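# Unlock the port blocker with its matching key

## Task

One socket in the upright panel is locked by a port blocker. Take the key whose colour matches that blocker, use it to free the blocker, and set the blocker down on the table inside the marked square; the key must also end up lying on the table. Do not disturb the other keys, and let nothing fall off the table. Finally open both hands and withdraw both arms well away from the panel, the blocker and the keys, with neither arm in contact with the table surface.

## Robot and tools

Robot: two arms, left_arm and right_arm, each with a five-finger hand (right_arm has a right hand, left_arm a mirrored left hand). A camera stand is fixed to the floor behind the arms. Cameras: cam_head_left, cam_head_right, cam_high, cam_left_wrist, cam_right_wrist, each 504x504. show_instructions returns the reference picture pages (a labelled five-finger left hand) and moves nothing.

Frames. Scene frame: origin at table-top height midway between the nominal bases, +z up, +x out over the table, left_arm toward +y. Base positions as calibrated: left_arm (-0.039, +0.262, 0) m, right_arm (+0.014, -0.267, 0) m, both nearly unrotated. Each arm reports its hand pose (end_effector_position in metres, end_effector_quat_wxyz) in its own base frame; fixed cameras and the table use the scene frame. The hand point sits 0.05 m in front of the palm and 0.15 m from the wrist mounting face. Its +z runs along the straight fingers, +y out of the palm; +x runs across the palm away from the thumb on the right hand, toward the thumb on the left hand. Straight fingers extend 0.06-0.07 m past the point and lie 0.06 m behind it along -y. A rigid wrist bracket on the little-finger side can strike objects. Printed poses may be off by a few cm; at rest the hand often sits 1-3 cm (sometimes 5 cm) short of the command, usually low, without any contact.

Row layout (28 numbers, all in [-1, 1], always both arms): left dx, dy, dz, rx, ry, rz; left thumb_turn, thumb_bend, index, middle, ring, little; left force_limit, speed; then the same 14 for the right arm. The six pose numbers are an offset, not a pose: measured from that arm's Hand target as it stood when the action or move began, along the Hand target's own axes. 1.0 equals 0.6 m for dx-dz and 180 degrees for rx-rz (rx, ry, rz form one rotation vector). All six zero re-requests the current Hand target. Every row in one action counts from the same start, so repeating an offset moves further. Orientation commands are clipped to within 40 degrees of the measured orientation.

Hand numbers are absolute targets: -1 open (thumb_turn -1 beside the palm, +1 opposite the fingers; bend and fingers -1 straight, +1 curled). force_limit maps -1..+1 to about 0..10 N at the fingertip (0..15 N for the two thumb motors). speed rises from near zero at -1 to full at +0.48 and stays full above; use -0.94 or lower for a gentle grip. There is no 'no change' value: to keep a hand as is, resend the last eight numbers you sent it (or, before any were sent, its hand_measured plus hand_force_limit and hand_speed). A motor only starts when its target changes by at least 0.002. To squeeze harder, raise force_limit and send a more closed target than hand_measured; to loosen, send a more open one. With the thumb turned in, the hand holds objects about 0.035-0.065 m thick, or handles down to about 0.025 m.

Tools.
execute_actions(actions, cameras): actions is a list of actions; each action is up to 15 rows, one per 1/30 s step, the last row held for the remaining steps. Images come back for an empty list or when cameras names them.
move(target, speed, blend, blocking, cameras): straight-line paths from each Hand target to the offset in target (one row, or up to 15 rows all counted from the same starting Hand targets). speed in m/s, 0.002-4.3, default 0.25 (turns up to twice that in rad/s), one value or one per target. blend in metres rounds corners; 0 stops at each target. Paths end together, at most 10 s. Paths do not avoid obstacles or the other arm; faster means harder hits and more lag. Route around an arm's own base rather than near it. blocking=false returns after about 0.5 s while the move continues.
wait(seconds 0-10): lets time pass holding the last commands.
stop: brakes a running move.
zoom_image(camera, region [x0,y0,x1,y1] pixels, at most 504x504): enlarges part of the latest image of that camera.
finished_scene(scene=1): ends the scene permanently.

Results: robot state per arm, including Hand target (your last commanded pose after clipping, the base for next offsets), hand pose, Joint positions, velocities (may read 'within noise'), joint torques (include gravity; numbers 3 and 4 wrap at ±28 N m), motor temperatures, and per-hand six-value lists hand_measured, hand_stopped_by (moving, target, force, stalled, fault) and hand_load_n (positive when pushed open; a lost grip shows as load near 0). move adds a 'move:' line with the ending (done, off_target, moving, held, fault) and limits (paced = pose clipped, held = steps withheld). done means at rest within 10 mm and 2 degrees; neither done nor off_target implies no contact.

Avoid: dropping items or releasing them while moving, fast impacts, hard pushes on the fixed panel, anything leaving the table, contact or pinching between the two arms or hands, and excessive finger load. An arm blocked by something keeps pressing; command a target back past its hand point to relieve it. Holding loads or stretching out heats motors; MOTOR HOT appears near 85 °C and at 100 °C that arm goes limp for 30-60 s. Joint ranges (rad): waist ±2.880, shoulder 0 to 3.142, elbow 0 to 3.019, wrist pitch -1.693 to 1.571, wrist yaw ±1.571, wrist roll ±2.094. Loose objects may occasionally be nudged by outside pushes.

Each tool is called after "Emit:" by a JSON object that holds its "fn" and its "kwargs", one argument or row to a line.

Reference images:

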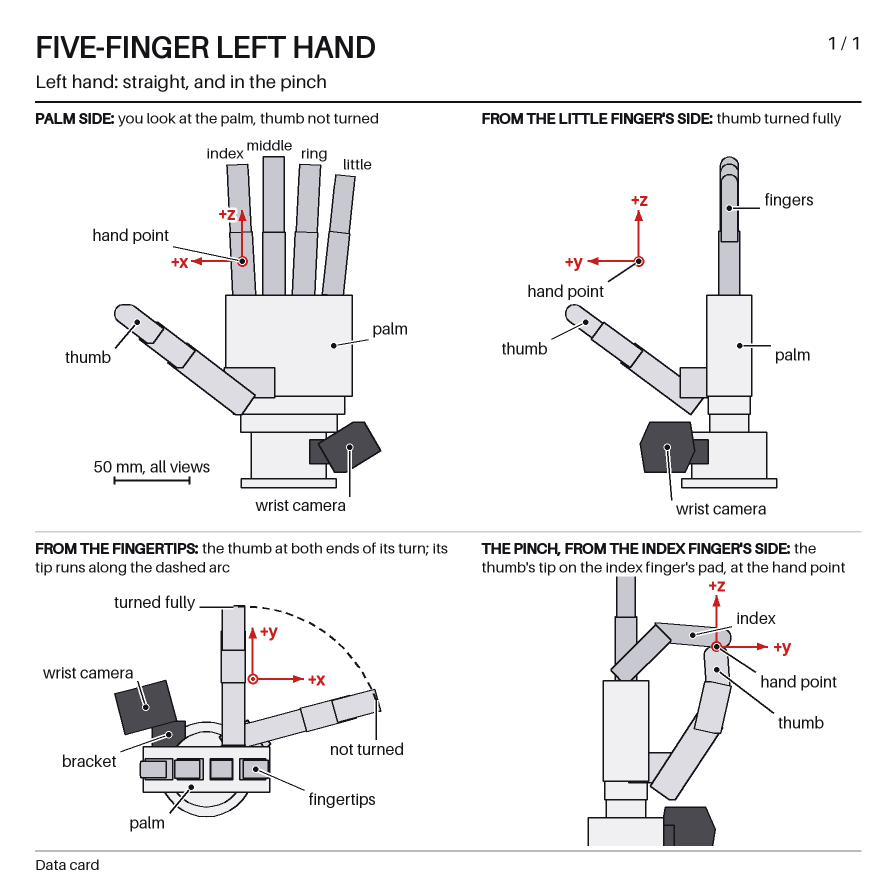

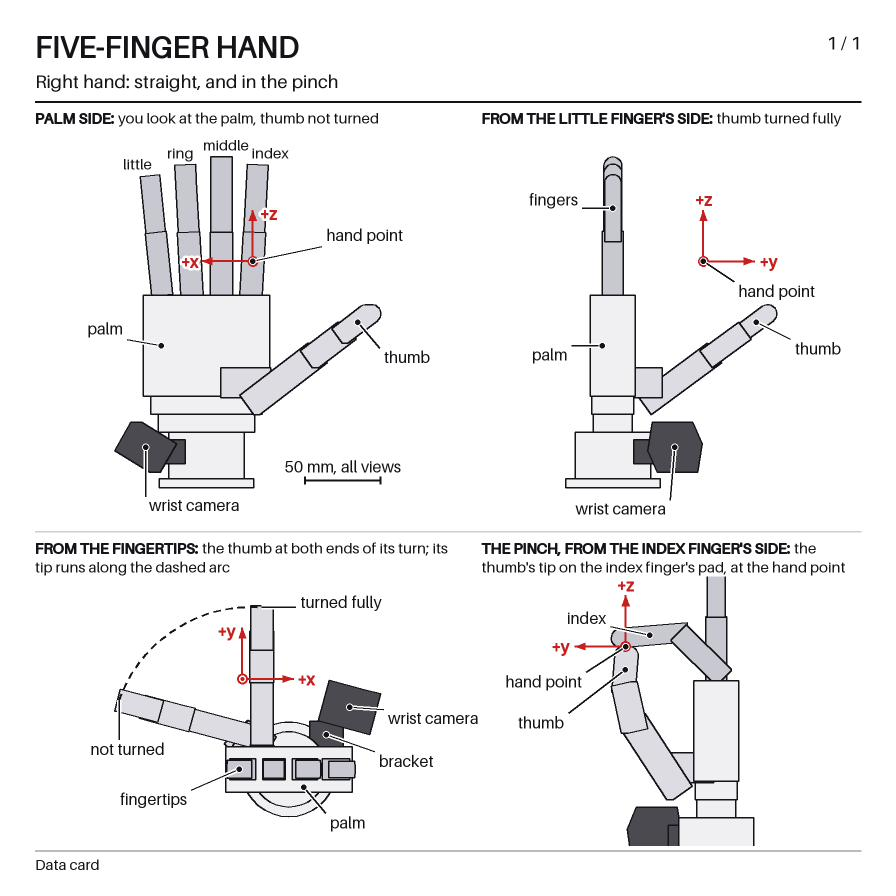

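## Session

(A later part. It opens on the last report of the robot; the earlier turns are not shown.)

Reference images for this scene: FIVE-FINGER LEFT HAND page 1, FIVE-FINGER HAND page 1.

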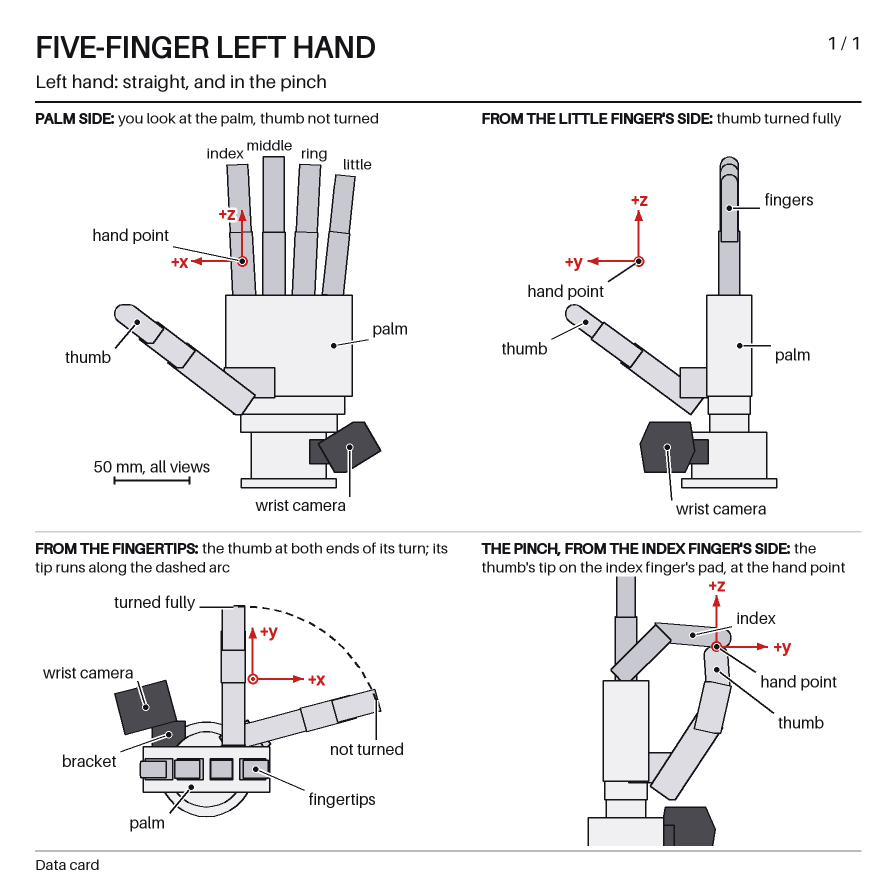

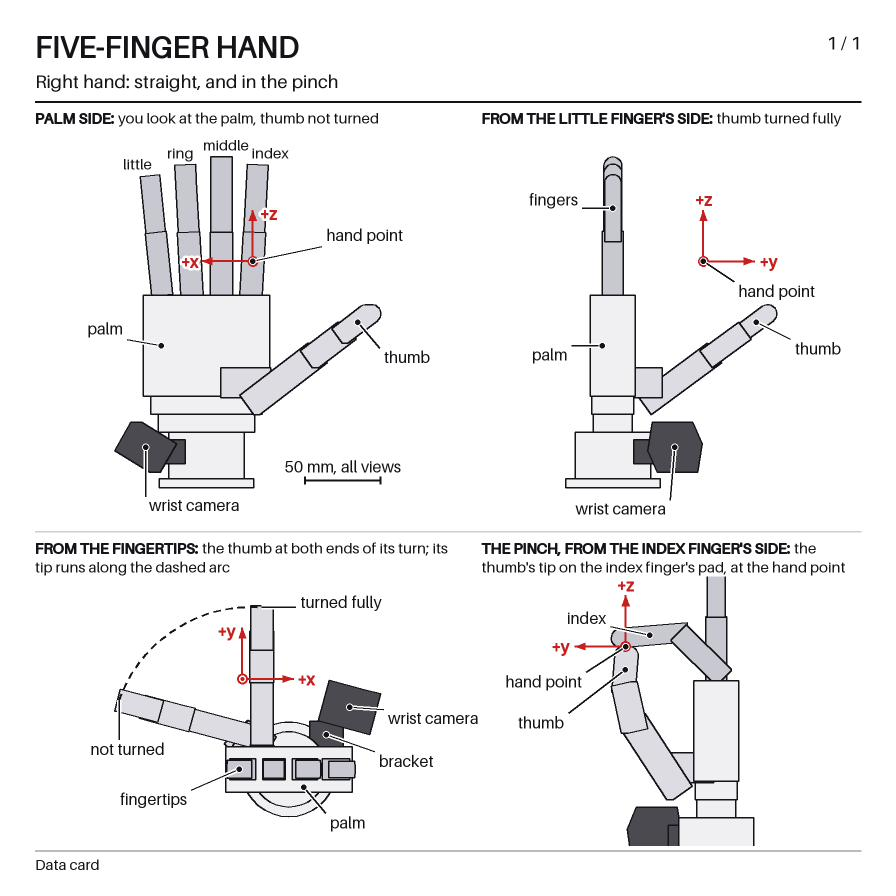

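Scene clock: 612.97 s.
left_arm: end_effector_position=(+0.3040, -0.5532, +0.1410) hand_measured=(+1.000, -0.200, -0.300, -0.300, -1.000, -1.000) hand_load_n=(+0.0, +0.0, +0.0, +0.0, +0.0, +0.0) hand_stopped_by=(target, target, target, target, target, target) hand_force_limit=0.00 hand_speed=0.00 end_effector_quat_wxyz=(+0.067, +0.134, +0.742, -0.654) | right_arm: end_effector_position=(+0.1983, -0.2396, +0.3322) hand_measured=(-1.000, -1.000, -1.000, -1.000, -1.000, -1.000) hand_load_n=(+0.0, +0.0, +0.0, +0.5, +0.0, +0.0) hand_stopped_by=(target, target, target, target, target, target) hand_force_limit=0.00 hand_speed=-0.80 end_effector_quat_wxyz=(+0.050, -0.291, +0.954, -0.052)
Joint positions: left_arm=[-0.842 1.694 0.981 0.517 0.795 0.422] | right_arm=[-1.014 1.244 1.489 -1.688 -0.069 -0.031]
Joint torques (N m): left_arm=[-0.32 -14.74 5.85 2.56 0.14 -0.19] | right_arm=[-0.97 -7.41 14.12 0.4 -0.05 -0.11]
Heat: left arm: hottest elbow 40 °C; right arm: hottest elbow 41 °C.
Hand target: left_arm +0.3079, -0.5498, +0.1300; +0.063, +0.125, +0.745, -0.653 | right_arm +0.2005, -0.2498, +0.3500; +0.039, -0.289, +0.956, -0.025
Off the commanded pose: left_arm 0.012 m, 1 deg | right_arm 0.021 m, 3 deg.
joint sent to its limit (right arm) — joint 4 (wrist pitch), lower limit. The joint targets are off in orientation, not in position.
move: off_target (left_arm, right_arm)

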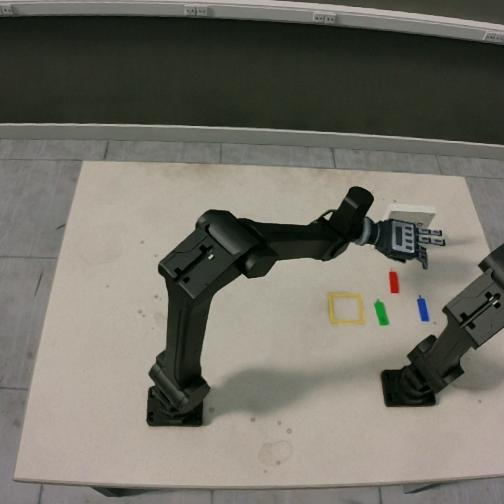

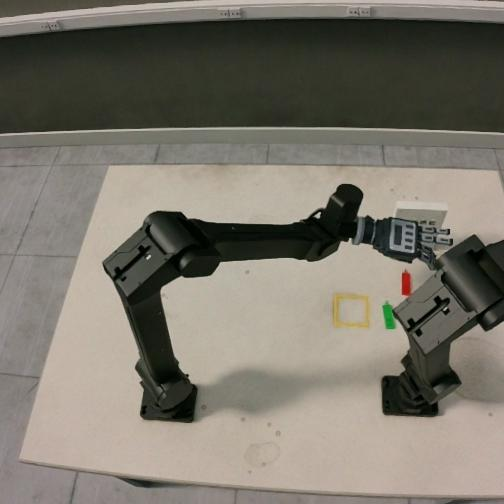

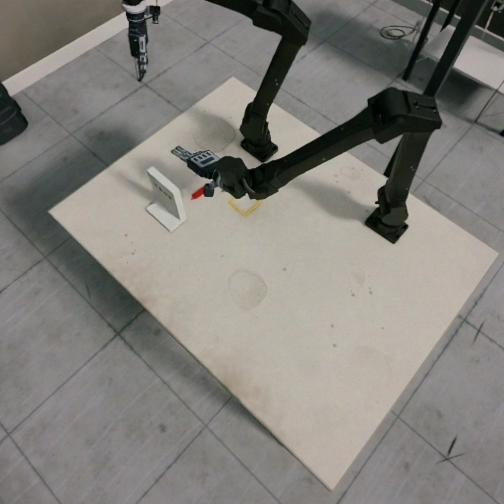

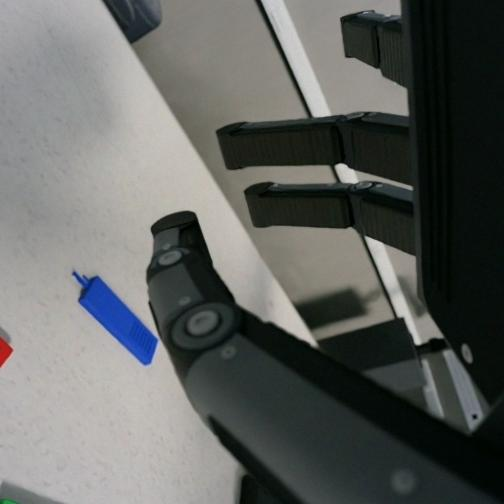

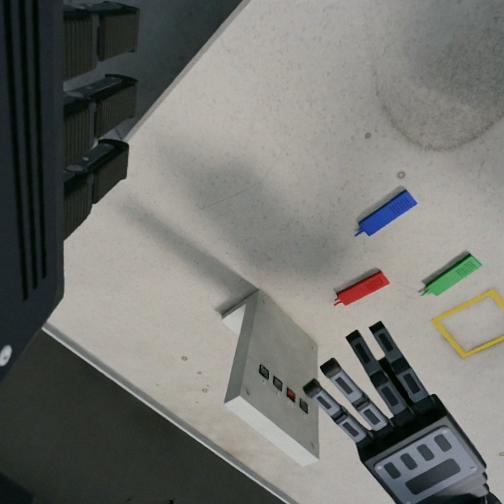

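Emit:
{"fn": "move", "kwargs": {
  "target": [0.0342,0.1275,0.0185,0,0,0,1,-0.2,-0.3,-0.3,-1,-1,0,0, 0,0,0,0,0,0,-1,-1,-1,-1,-1,-1,0,-0.8],
  "speed": 0.12,
  "cameras": ["all"]
}}

Emit:
{"fn": "zoom_image", "kwargs": {
  "camera": "cam_head_left",
  "region": [350, 220, 450, 320]
}}

Emit:
{"fn": "zoom_image", "kwargs": {
  "camera": "cam_right_wrist",
  "region": [300, 220, 440, 360]
}}

Emit:
{"fn": "zoom_image", "kwargs": {
  "camera": "cam_high",
  "region": [150, 140, 250, 240]
}}

Scene clock: 633.57 s.
left_arm: end_effector_position=(+0.3041, -0.5534, +0.0577) hand_measured=(+1.000, -0.200, -0.300, -0.300, -1.000, -1.000) hand_load_n=(+0.0, +0.0, +0.0, +0.0, +0.0, +0.0) hand_stopped_by=(target, target, target, target, target, target) hand_force_limit=0.00 hand_speed=0.00 end_effector_quat_wxyz=(+0.065, +0.133, +0.744, -0.652) | right_arm: end_effector_position=(+0.1983, -0.2396, +0.3322) hand_measured=(-1.000, -1.000, -1.000, -1.000, -1.000, -1.000) hand_load_n=(-0.5, +0.0, +0.0, -0.5, +0.0, +0.0) hand_stopped_by=(target, target, target, target, target, target) hand_force_limit=0.00 hand_speed=-0.80 end_effector_quat_wxyz=(+0.050, -0.291, +0.954, -0.052)
Joint positions: left_arm=[-0.842 1.869 0.936 0.73 0.795 0.422] | right_arm=[-1.014 1.244 1.489 -1.688 -0.069 -0.031]
Joint torques (N m): left_arm=[-0.38 -16.03 4.96 2.48 0.15 -0.18] | right_arm=[-0.32 -6.77 14.31 0.43 -0.11 -0.12]
Heat: left arm: hottest elbow 38 °C; right arm: hottest elbow 41 °C.
Hand target: left_arm +0.3080, -0.5497, +0.0501; +0.063, +0.125, +0.745, -0.653 | right_arm +0.2005, -0.2498, +0.3500; +0.039, -0.289, +0.956, -0.025
Off the commanded pose: left_arm 0.009 m, 1 deg | right_arm 0.021 m, 3 deg.
joint sent to its limit (right arm) — joint 4 (wrist pitch), lower limit. The joint targets are off in orientation, not in position.
move: off_target (right_arm)

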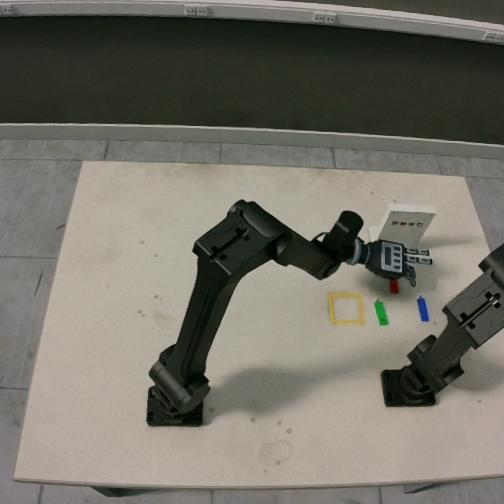

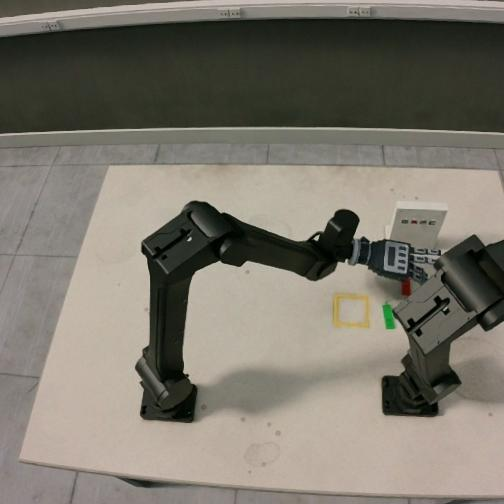

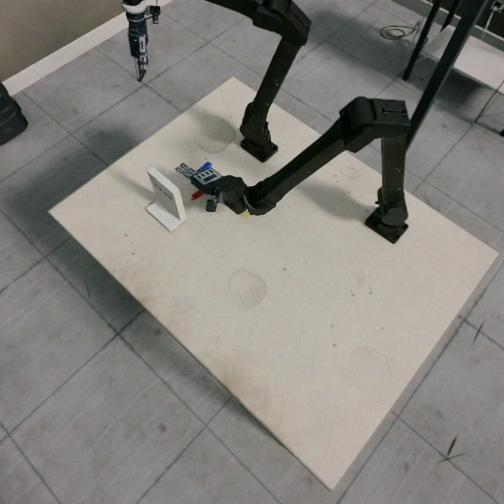

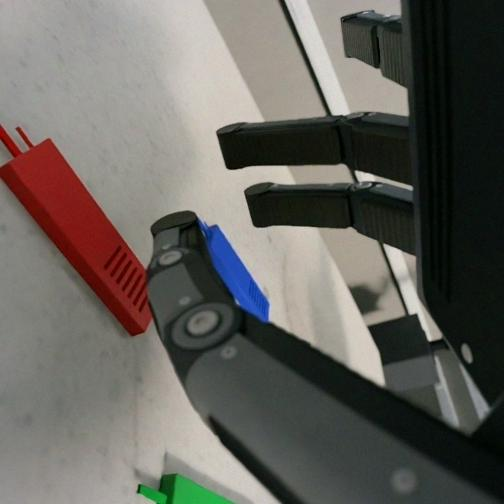

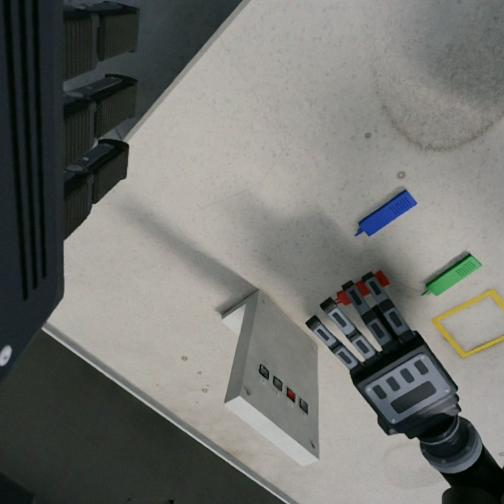

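Scaled by 5.040 from the camera's 504x504 image, which has a finer 720x720 frame.

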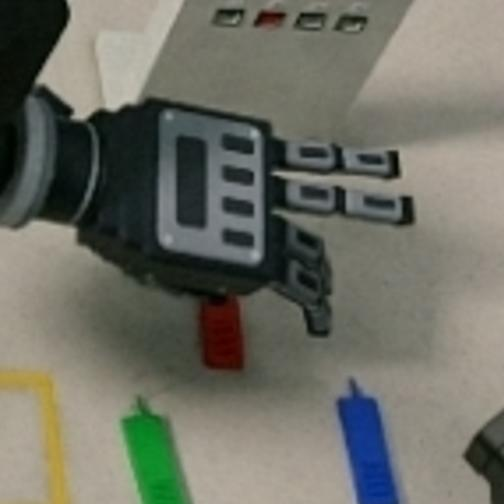

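Scaled by 3.600 from the camera's 504x504 image, which has a finer 720x720 frame.

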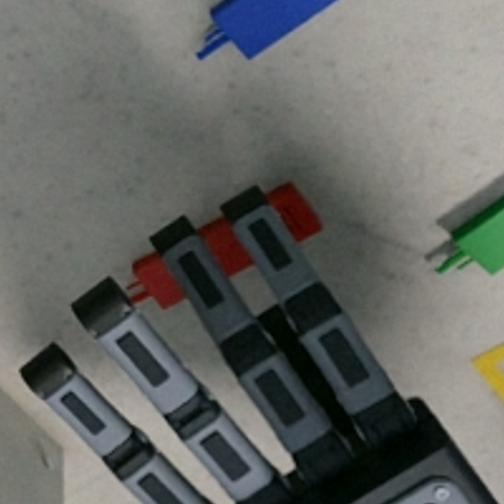

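Scaled by 5.040 from the camera's 504x504 image, which has a finer 720x720 frame.

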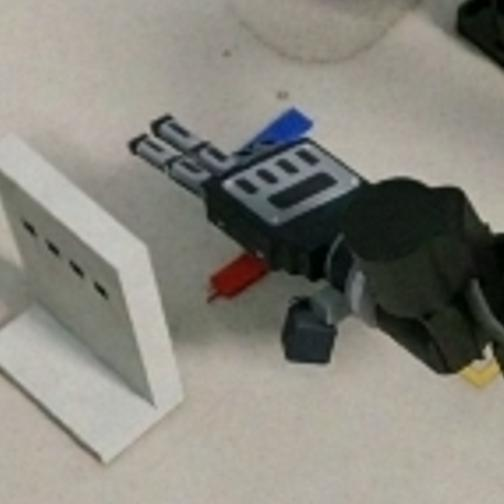

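Emit:
{"fn": "zoom_image", "kwargs": {
  "camera": "cam_left_wrist",
  "region": [0, 100, 280, 360]
}}

Scaled by 1.800 from the camera's 504x504 image, which has a finer 720x720 frame.

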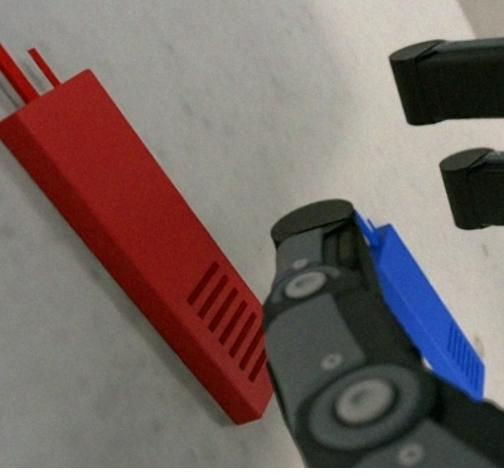

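Emit:
{"fn": "move", "kwargs": {
  "target": [0.0245,0.0273,0.0058,0,0,0,1,-0.2,-0.3,-0.3,-1,-1,0,0, 0,0,0,0,0,0,-1,-1,-1,-1,-1,-1,0,-0.8],
  "speed": 0.06,
  "cameras": ["cam_left_wrist","cam_right_wrist","cam_head_left"]
}}

Emit:
{"fn": "zoom_image", "kwargs": {
  "camera": "cam_left_wrist",
  "region": [0, 80, 300, 380]
}}

Emit:
{"fn": "zoom_image", "kwargs": {
  "camera": "cam_right_wrist",
  "region": [320, 240, 420, 340]
}}

Scene clock: 673.67 s.
left_arm: end_effector_position=(+0.3022, -0.5497, +0.0395) hand_measured=(+1.000, -0.200, -0.300, -0.300, -1.000, -1.000) hand_load_n=(+0.0, +0.0, +0.0, +0.0, +0.0, +0.0) hand_stopped_by=(target, target, target, target, target, target) hand_force_limit=0.00 hand_speed=0.00 end_effector_quat_wxyz=(+0.069, +0.129, +0.743, -0.653) | right_arm: end_effector_position=(+0.1983, -0.2396, +0.3322) hand_measured=(-1.000, -1.000, -1.000, -1.000, -1.000, -1.000) hand_load_n=(+0.5, +0.0, +0.5, +0.0, +0.0, +0.0) hand_stopped_by=(target, target, target, target, target, target) hand_force_limit=0.00 hand_speed=-0.80 end_effector_quat_wxyz=(+0.050, -0.291, +0.954, -0.052)
Joint positions: left_arm=[-0.842 1.905 0.915 0.794 0.786 0.417] | right_arm=[-1.014 1.244 1.489 -1.688 -0.069 -0.031]
Joint torques (N m): left_arm=[-1.38 -15.97 4.49 2.54 -0.05 -0.19] | right_arm=[-0.91 -6.77 14.17 0.58 -0.02 -0.08]
Motor temperatures (°C): left_arm=[27 36 35 23 25 21] | right_arm=[24 24 42 24 25 22]
Heat: left arm: hottest shoulder 36 °C; right arm: hottest elbow 42 °C.
Hand target: left_arm +0.2981, -0.5498, +0.0302; +0.063, +0.125, +0.745, -0.653 | right_arm +0.2005, -0.2498, +0.3500; +0.039, -0.289, +0.956, -0.025
Off the commanded pose: left_arm 0.010 m, 1 deg | right_arm 0.021 m, 3 deg.
joint sent to its limit (right arm) — joint 4 (wrist pitch), lower limit. The joint targets are off in orientation, not in position.
move: off_target (right_arm)
Images, in order (width x height): cam_head_left 504x504, cam_left_wrist 504x504, cam_right_wrist 504x504.

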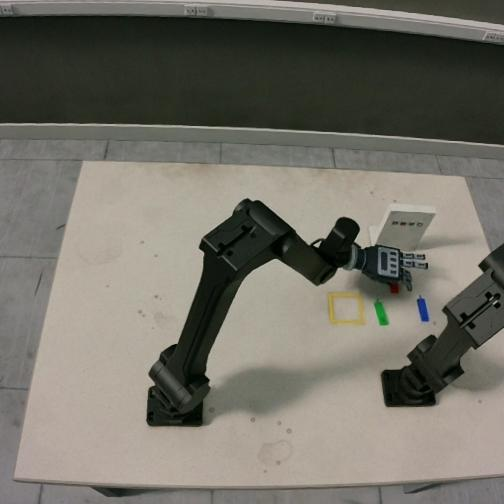

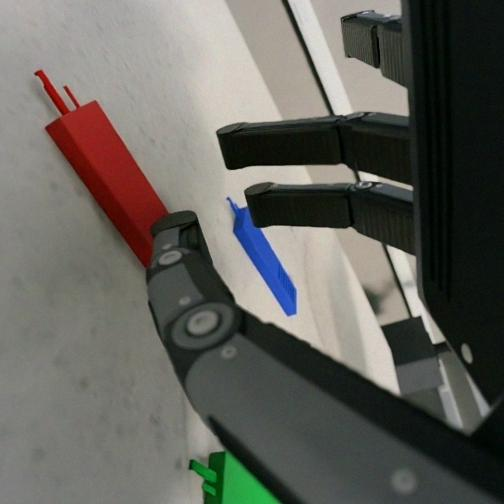

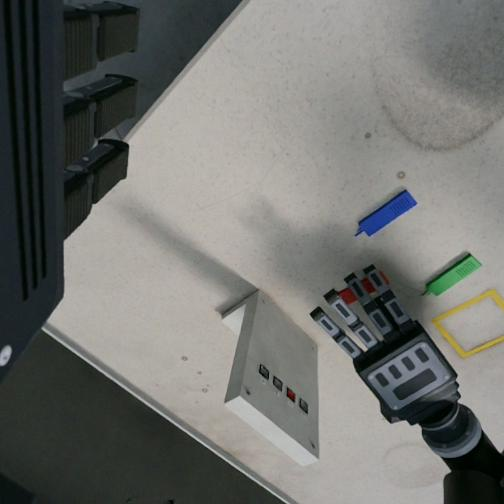

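Scaled by 1.680 from the camera's 504x504 image, which has a finer 720x720 frame.

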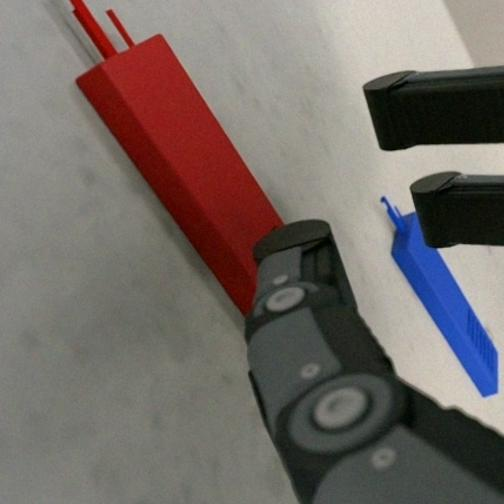

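Scaled by 5.040 from the camera's 504x504 image, which has a finer 720x720 frame.

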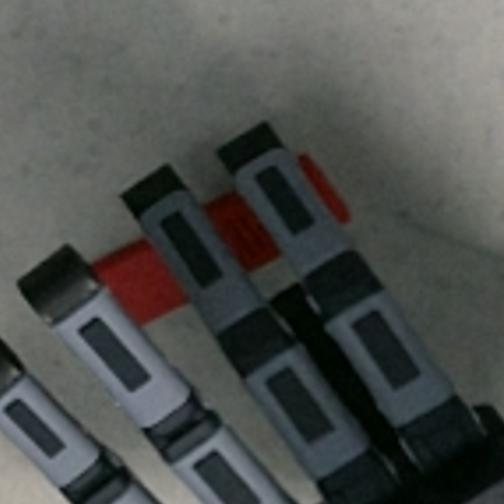

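Emit:
{"fn": "move", "kwargs": {
  "target": [0.0058,0.0215,0.0031,0,0,0,1,-0.2,-0.3,-0.3,-1,-1,0,0, 0,0,0,0,0,0,-1,-1,-1,-1,-1,-1,0,-0.8],
  "speed": 0.04,
  "cameras": ["cam_left_wrist","cam_right_wrist","cam_head_left"]
}}

Emit:
{"fn": "zoom_image", "kwargs": {
  "camera": "cam_left_wrist",
  "region": [0, 80, 300, 380]
}}

Emit:
{"fn": "zoom_image", "kwargs": {
  "camera": "cam_right_wrist",
  "region": [320, 240, 420, 340]
}}

Scene clock: 683.10 s.
left_arm: end_effector_position=(+0.3033, -0.5510, +0.0326) hand_measured=(+1.000, -0.200, -0.300, -0.300, -1.000, -1.000) hand_load_n=(+0.0, -0.5, +0.0, -0.5, -0.5, +0.0) hand_stopped_by=(target, target, target, target, target, target) hand_force_limit=0.00 hand_speed=0.00 end_effector_quat_wxyz=(+0.073, +0.131, +0.739, -0.656) | right_arm: end_effector_position=(+0.1983, -0.2396, +0.3322) hand_measured=(-1.000, -1.000, -1.000, -1.000, -1.000, -1.000) hand_load_n=(+0.0, +0.0, +0.0, +0.0, +0.0, +0.0) hand_stopped_by=(target, target, target, target, target, target) hand_force_limit=0.00 hand_speed=-0.80 end_effector_quat_wxyz=(+0.050, -0.291, +0.954, -0.052)
Joint positions: left_arm=[-0.842 1.929 0.915 0.832 0.786 0.416] | right_arm=[-1.014 1.244 1.489 -1.688 -0.069 -0.031]
Joint torques (N m): left_arm=[-1.38 -15.33 4.25 2.51 -0.06 -0.17] | right_arm=[-0.21 -6.24 14.06 0.55 -0.05 -0.11]
Heat: left arm: hottest shoulder 36 °C; right arm: hottest elbow 42 °C.
Hand target: left_arm +0.2981, -0.5498, +0.0168; +0.063, +0.125, +0.745, -0.653 | right_arm +0.2005, -0.2498, +0.3500; +0.039, -0.289, +0.956, -0.025
Off the commanded pose: left_arm 0.017 m, 2 deg | right_arm 0.021 m, 3 deg.
joint sent to its limit (right arm) — joint 4 (wrist pitch), lower limit. The joint targets are off in orientation, not in position.
move: off_target (left_arm, right_arm)
Images, in order (width x height): cam_head_left 504x504, cam_left_wrist 504x504, cam_right_wrist 504x504.

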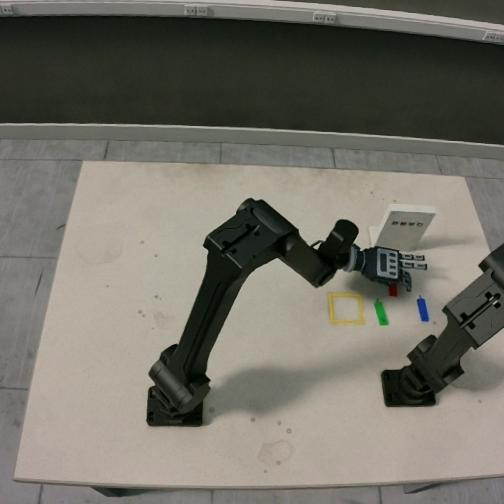

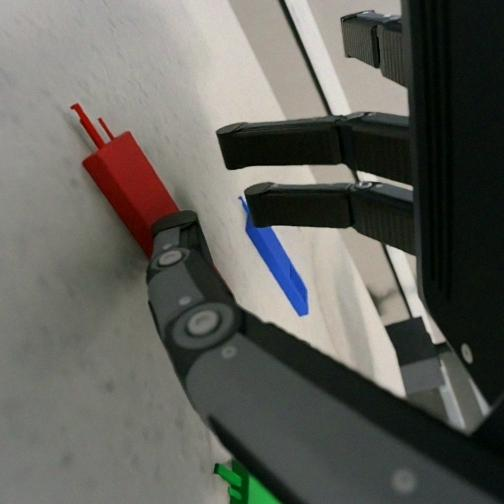

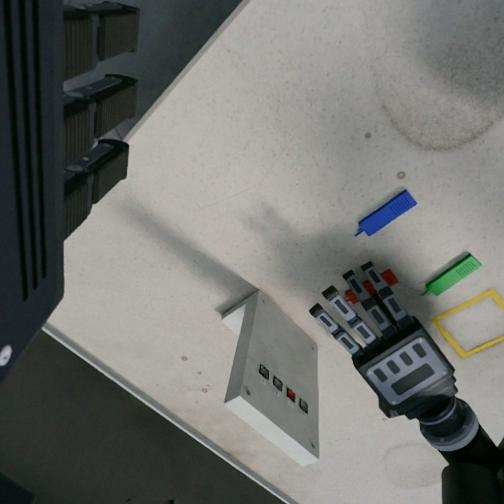

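Scaled by 1.680 from the camera's 504x504 image, which has a finer 720x720 frame.

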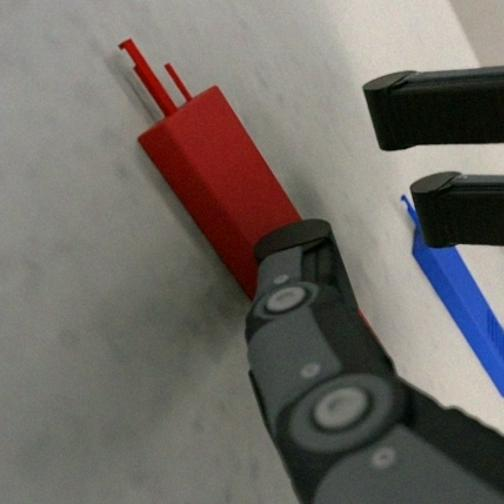

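Scaled by 5.040 from the camera's 504x504 image, which has a finer 720x720 frame.

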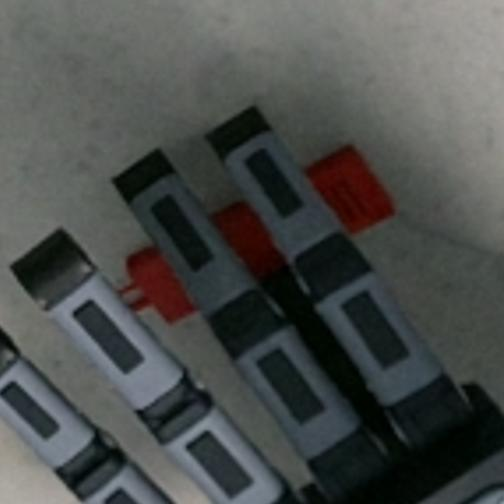

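Emit:
{"fn": "move", "kwargs": {
  "target": [0.0026,0.0096,0.0014,0,0,0,1,-0.2,-0.3,-0.3,-1,-1,0,0, 0,0,0,0,0,0,-1,-1,-1,-1,-1,-1,0,-0.8],
  "speed": 0.04,
  "cameras": ["cam_left_wrist","cam_high","cam_head_left"]
}}

Emit:
{"fn": "zoom_image", "kwargs": {
  "camera": "cam_left_wrist",
  "region": [0, 80, 300, 380]
}}

Emit:
{"fn": "zoom_image", "kwargs": {
  "camera": "cam_head_left",
  "region": [360, 240, 440, 320]
}}

Emit:
{"fn": "zoom_image", "kwargs": {
  "camera": "cam_high",
  "region": [160, 150, 260, 250]
}}

Scene clock: 696.53 s.
left_arm: end_effector_position=(+0.3040, -0.5520, +0.0319) hand_measured=(+1.000, -0.200, -0.300, -0.300, -1.000, -1.000) hand_load_n=(+0.0, -1.5, +0.0, +0.0, +0.0, +0.0) hand_stopped_by=(target, target, target, target, target, target) hand_force_limit=0.00 hand_speed=0.00 end_effector_quat_wxyz=(+0.076, +0.133, +0.736, -0.659) | right_arm: end_effector_position=(+0.1983, -0.2396, +0.3322) hand_measured=(-1.000, -1.000, -1.000, -1.000, -1.000, -1.000) hand_load_n=(+0.0, +0.0, +0.0, +0.0, +0.0, +0.0) hand_stopped_by=(target, target, target, target, target, target) hand_force_limit=0.00 hand_speed=-0.80 end_effector_quat_wxyz=(+0.050, -0.291, +0.954, -0.052)
Joint positions: left_arm=[-0.842 1.937 0.915 0.852 0.786 0.414] | right_arm=[-1.014 1.244 1.489 -1.688 -0.069 -0.031]
Joint torques (N m): left_arm=[-1.44 -14.62 4.19 2.25 -0.07 -0.15] | right_arm=[-0.44 -6.3 14.32 0.53 -0.02 -0.02]
Heat: left arm: hottest shoulder 36 °C; right arm: hottest elbow 42 °C.
Hand target: left_arm +0.2980, -0.5498, +0.0107; +0.063, +0.125, +0.745, -0.653 | right_arm +0.2005, -0.2498, +0.3500; +0.039, -0.289, +0.956, -0.025
Off the commanded pose: left_arm 0.022 m, 2 deg | right_arm 0.021 m, 3 deg.
joint sent to its limit (right arm) — joint 4 (wrist pitch), lower limit. The joint targets are off in orientation, not in position.
move: off_target (left_arm, right_arm)
Images, in order (width x height): cam_head_left 504x504, cam_high 504x504, cam_left_wrist 504x504.

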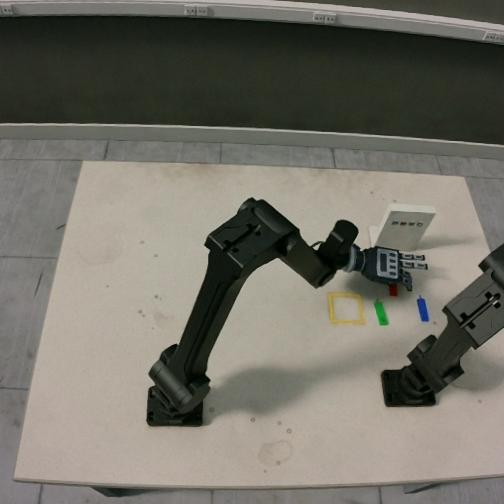

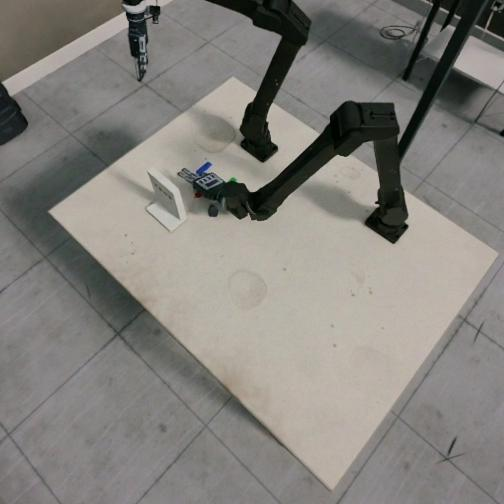

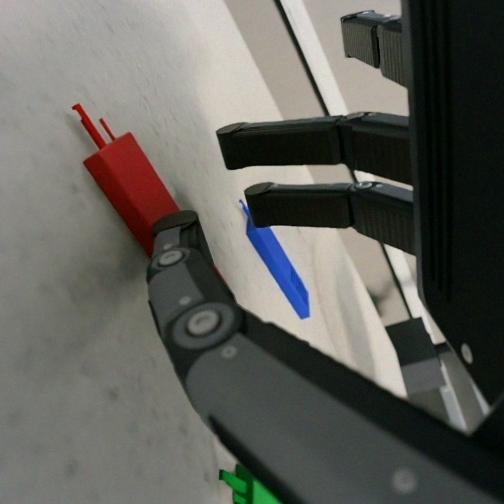

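Scaled by 1.680 from the camera's 504x504 image, which has a finer 720x720 frame.

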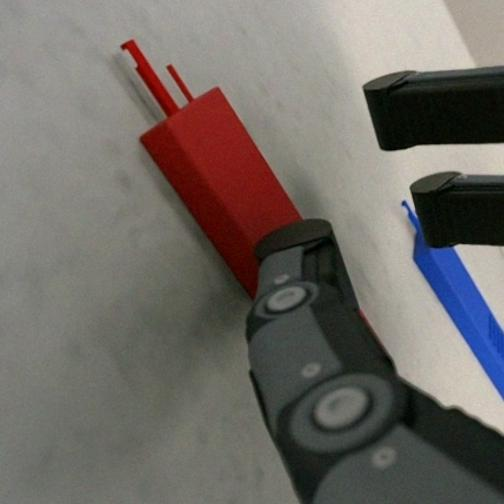

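Scaled by 6.300 from the camera's 504x504 image, which has a finer 720x720 frame.

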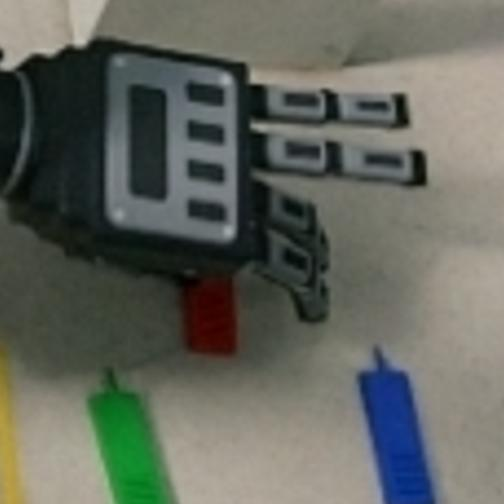

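Scaled by 5.040 from the camera's 504x504 image, which has a finer 720x720 frame.

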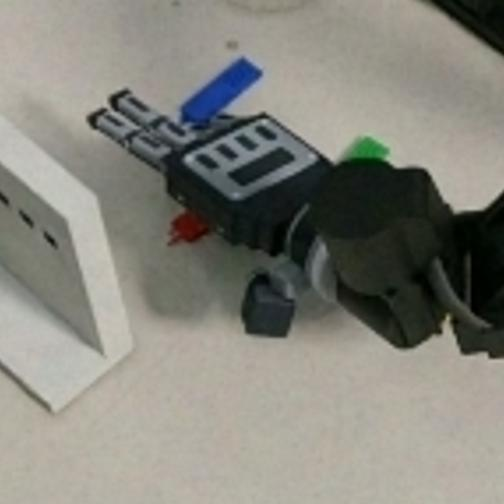

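Emit:
{"fn": "move", "kwargs": {
  "target": [-0.0081,-0.0303,-0.0044,0,0,0,1,-0.2,-0.3,-0.3,-1,-1,0,0, 0,0,0,0,0,0,-1,-1,-1,-1,-1,-1,0,-0.8],
  "speed": 0.04,
  "cameras": ["cam_left_wrist"]
}}

Scene clock: 718.63 s.
left_arm: end_effector_position=(+0.3033, -0.5511, +0.0324) hand_measured=(+1.000, -0.200, -0.300, -0.300, -1.000, -1.000) hand_load_n=(+0.0, -0.5, +0.0, +0.0, +0.0, +0.0) hand_stopped_by=(target, target, target, target, target, target) hand_force_limit=0.00 hand_speed=0.00 end_effector_quat_wxyz=(+0.072, +0.131, +0.739, -0.657) | right_arm: end_effector_position=(+0.1983, -0.2396, +0.3322) hand_measured=(-1.000, -1.000, -1.000, -1.000, -1.000, -1.000) hand_load_n=(+0.0, +0.0, +0.0, +0.0, +0.0, +0.0) hand_stopped_by=(target, target, target, target, target, target) hand_force_limit=0.00 hand_speed=-0.80 end_effector_quat_wxyz=(+0.050, -0.291, +0.954, -0.052)
Joint positions: left_arm=[-0.842 1.93 0.915 0.834 0.786 0.414] | right_arm=[-1.014 1.244 1.489 -1.688 -0.069 -0.031]
Joint torques (N m): left_arm=[-1.44 -18.2 4.31 1.36 -0.05 -0.16] | right_arm=[-1.44 -6.59 14.02 0.66 -0.06 -0.11]
Heat: left arm: hottest shoulder 34 °C; right arm: hottest elbow 42 °C.
Hand target: left_arm +0.2980, -0.5498, +0.0297; +0.063, +0.125, +0.745, -0.653 | right_arm +0.2005, -0.2498, +0.3500; +0.039, -0.289, +0.956, -0.025
Off the commanded pose: left_arm 0.006 m, 1 deg | right_arm 0.021 m, 3 deg.
joint sent to its limit (right arm) — joint 4 (wrist pitch), lower limit. The joint targets are off in orientation, not in position.
move: off_target (right_arm)
Images, in order (width x height): cam_left_wrist 504x504.

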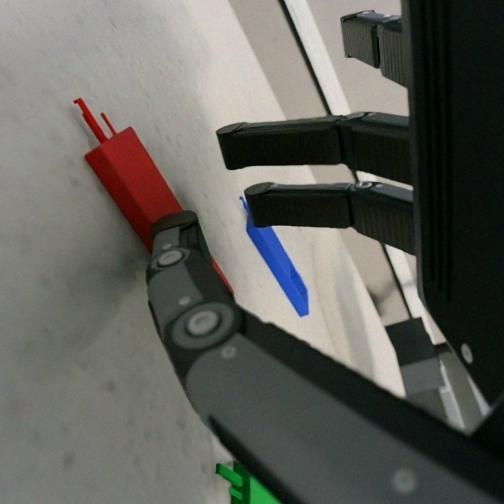

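Emit:
{"fn": "execute_actions", "kwargs": {
  "actions": [
    [[0,0,0,0,0,0,1,-0.2,-0.06,-0.06,-1,-1,-0.6,-0.7,0,0,0,0,0,0,-1,-1,-1,-1,-1,-1,0,-0.8]]
  ],
  "cameras": ["cam_left_wrist","cam_right_wrist","cam_head_left"]
}}

Emit:
{"fn": "zoom_image", "kwargs": {
  "camera": "cam_left_wrist",
  "region": [40, 80, 290, 330]
}}

Emit:
{"fn": "zoom_image", "kwargs": {
  "camera": "cam_right_wrist",
  "region": [320, 240, 420, 340]
}}

Emit:
{"fn": "zoom_image", "kwargs": {
  "camera": "cam_head_left",
  "region": [380, 260, 430, 310]
}}

Scene clock: 723.43 s.
left_arm: end_effector_position=(+0.3033, -0.5511, +0.0324) hand_measured=(+1.000, -0.200, -0.060, -0.060, -1.000, -1.000) hand_load_n=(+0.5, +0.0, +0.0, +0.0, +0.0, +0.0) hand_stopped_by=(target, target, target, target, target, target) hand_force_limit=-0.60 hand_speed=-0.70 end_effector_quat_wxyz=(+0.072, +0.131, +0.739, -0.657) | right_arm: end_effector_position=(+0.1983, -0.2396, +0.3322) hand_measured=(-1.000, -1.000, -1.000, -1.000, -1.000, -1.000) hand_load_n=(+0.0, +0.0, +0.0, +0.0, -0.5, +0.0) hand_stopped_by=(target, target, target, target, target, target) hand_force_limit=0.00 hand_speed=-0.80 end_effector_quat_wxyz=(+0.050, -0.291, +0.954, -0.052)
Joint positions: left_arm=[-0.842 1.93 0.915 0.834 0.786 0.414] | right_arm=[-1.014 1.244 1.489 -1.688 -0.069 -0.031]
Joint torques (N m): left_arm=[-1.32 -18.08 4.29 1.26 -0.05 -0.15] | right_arm=[-0.5 -6.95 14.19 0.39 -0.03 -0.03]
Heat: left arm: hottest shoulder 35 °C; right arm: hottest elbow 42 °C.
Hand target: left_arm +0.2980, -0.5498, +0.0297; +0.063, +0.125, +0.745, -0.653 | right_arm +0.2005, -0.2498, +0.3500; +0.039, -0.289, +0.956, -0.025
Off the commanded pose: left_arm 0.006 m, 1 deg | right_arm 0.021 m, 3 deg.
joint sent to its limit (right arm) — joint 4 (wrist pitch), lower limit. The joint targets are off in orientation, not in position.
Images, in order (width x height): cam_head_left 504x504, cam_left_wrist 504x504, cam_right_wrist 504x504.

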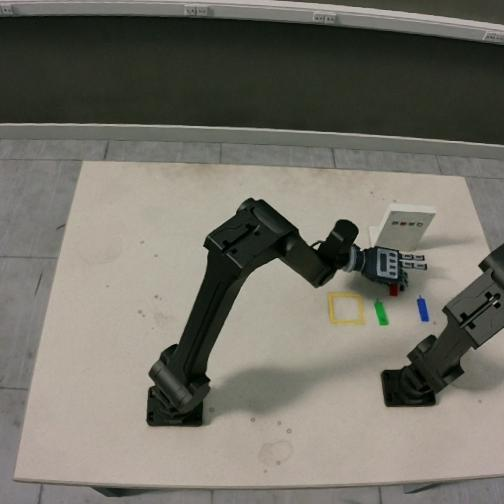

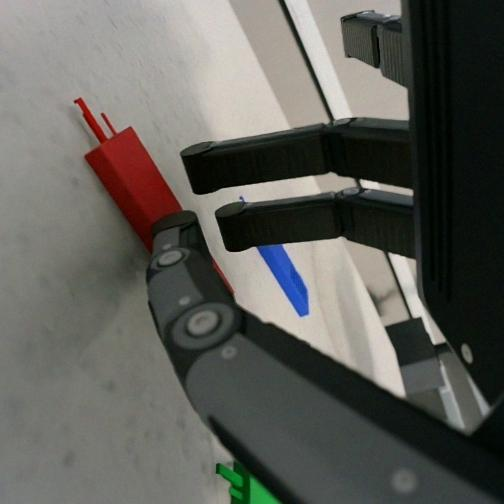

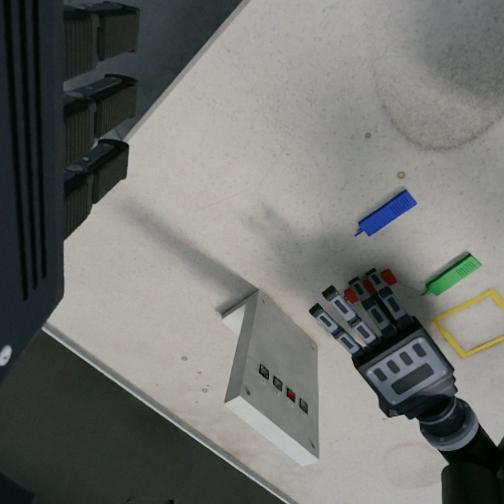

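Scaled by 2.016 from the camera's 504x504 image, which has a finer 720x720 frame.

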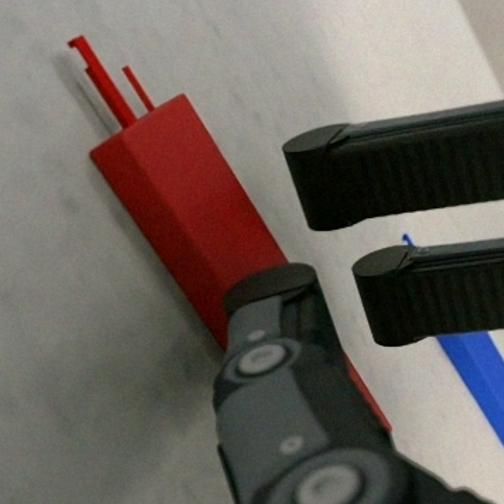

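Scaled by 5.040 from the camera's 504x504 image, which has a finer 720x720 frame.

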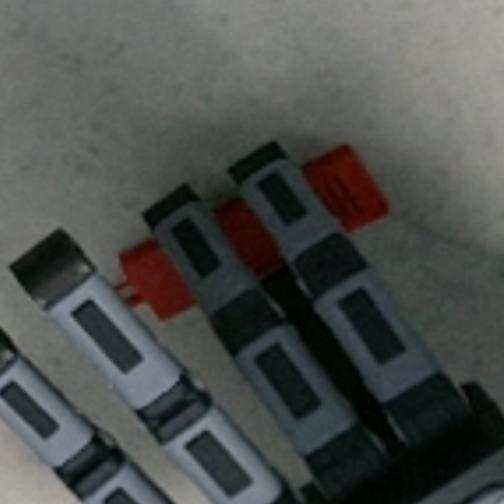

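Scaled by 10.080 from the camera's 504x504 image, which has a finer 720x720 frame.

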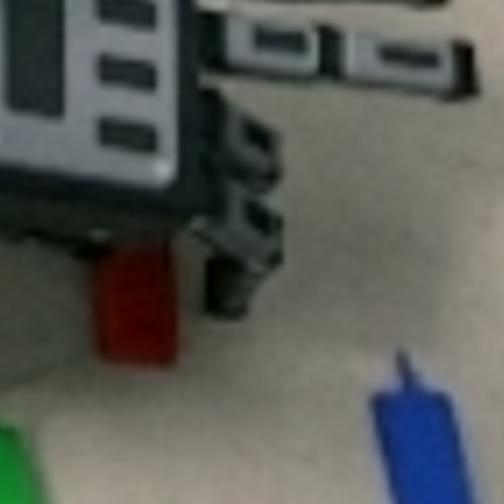

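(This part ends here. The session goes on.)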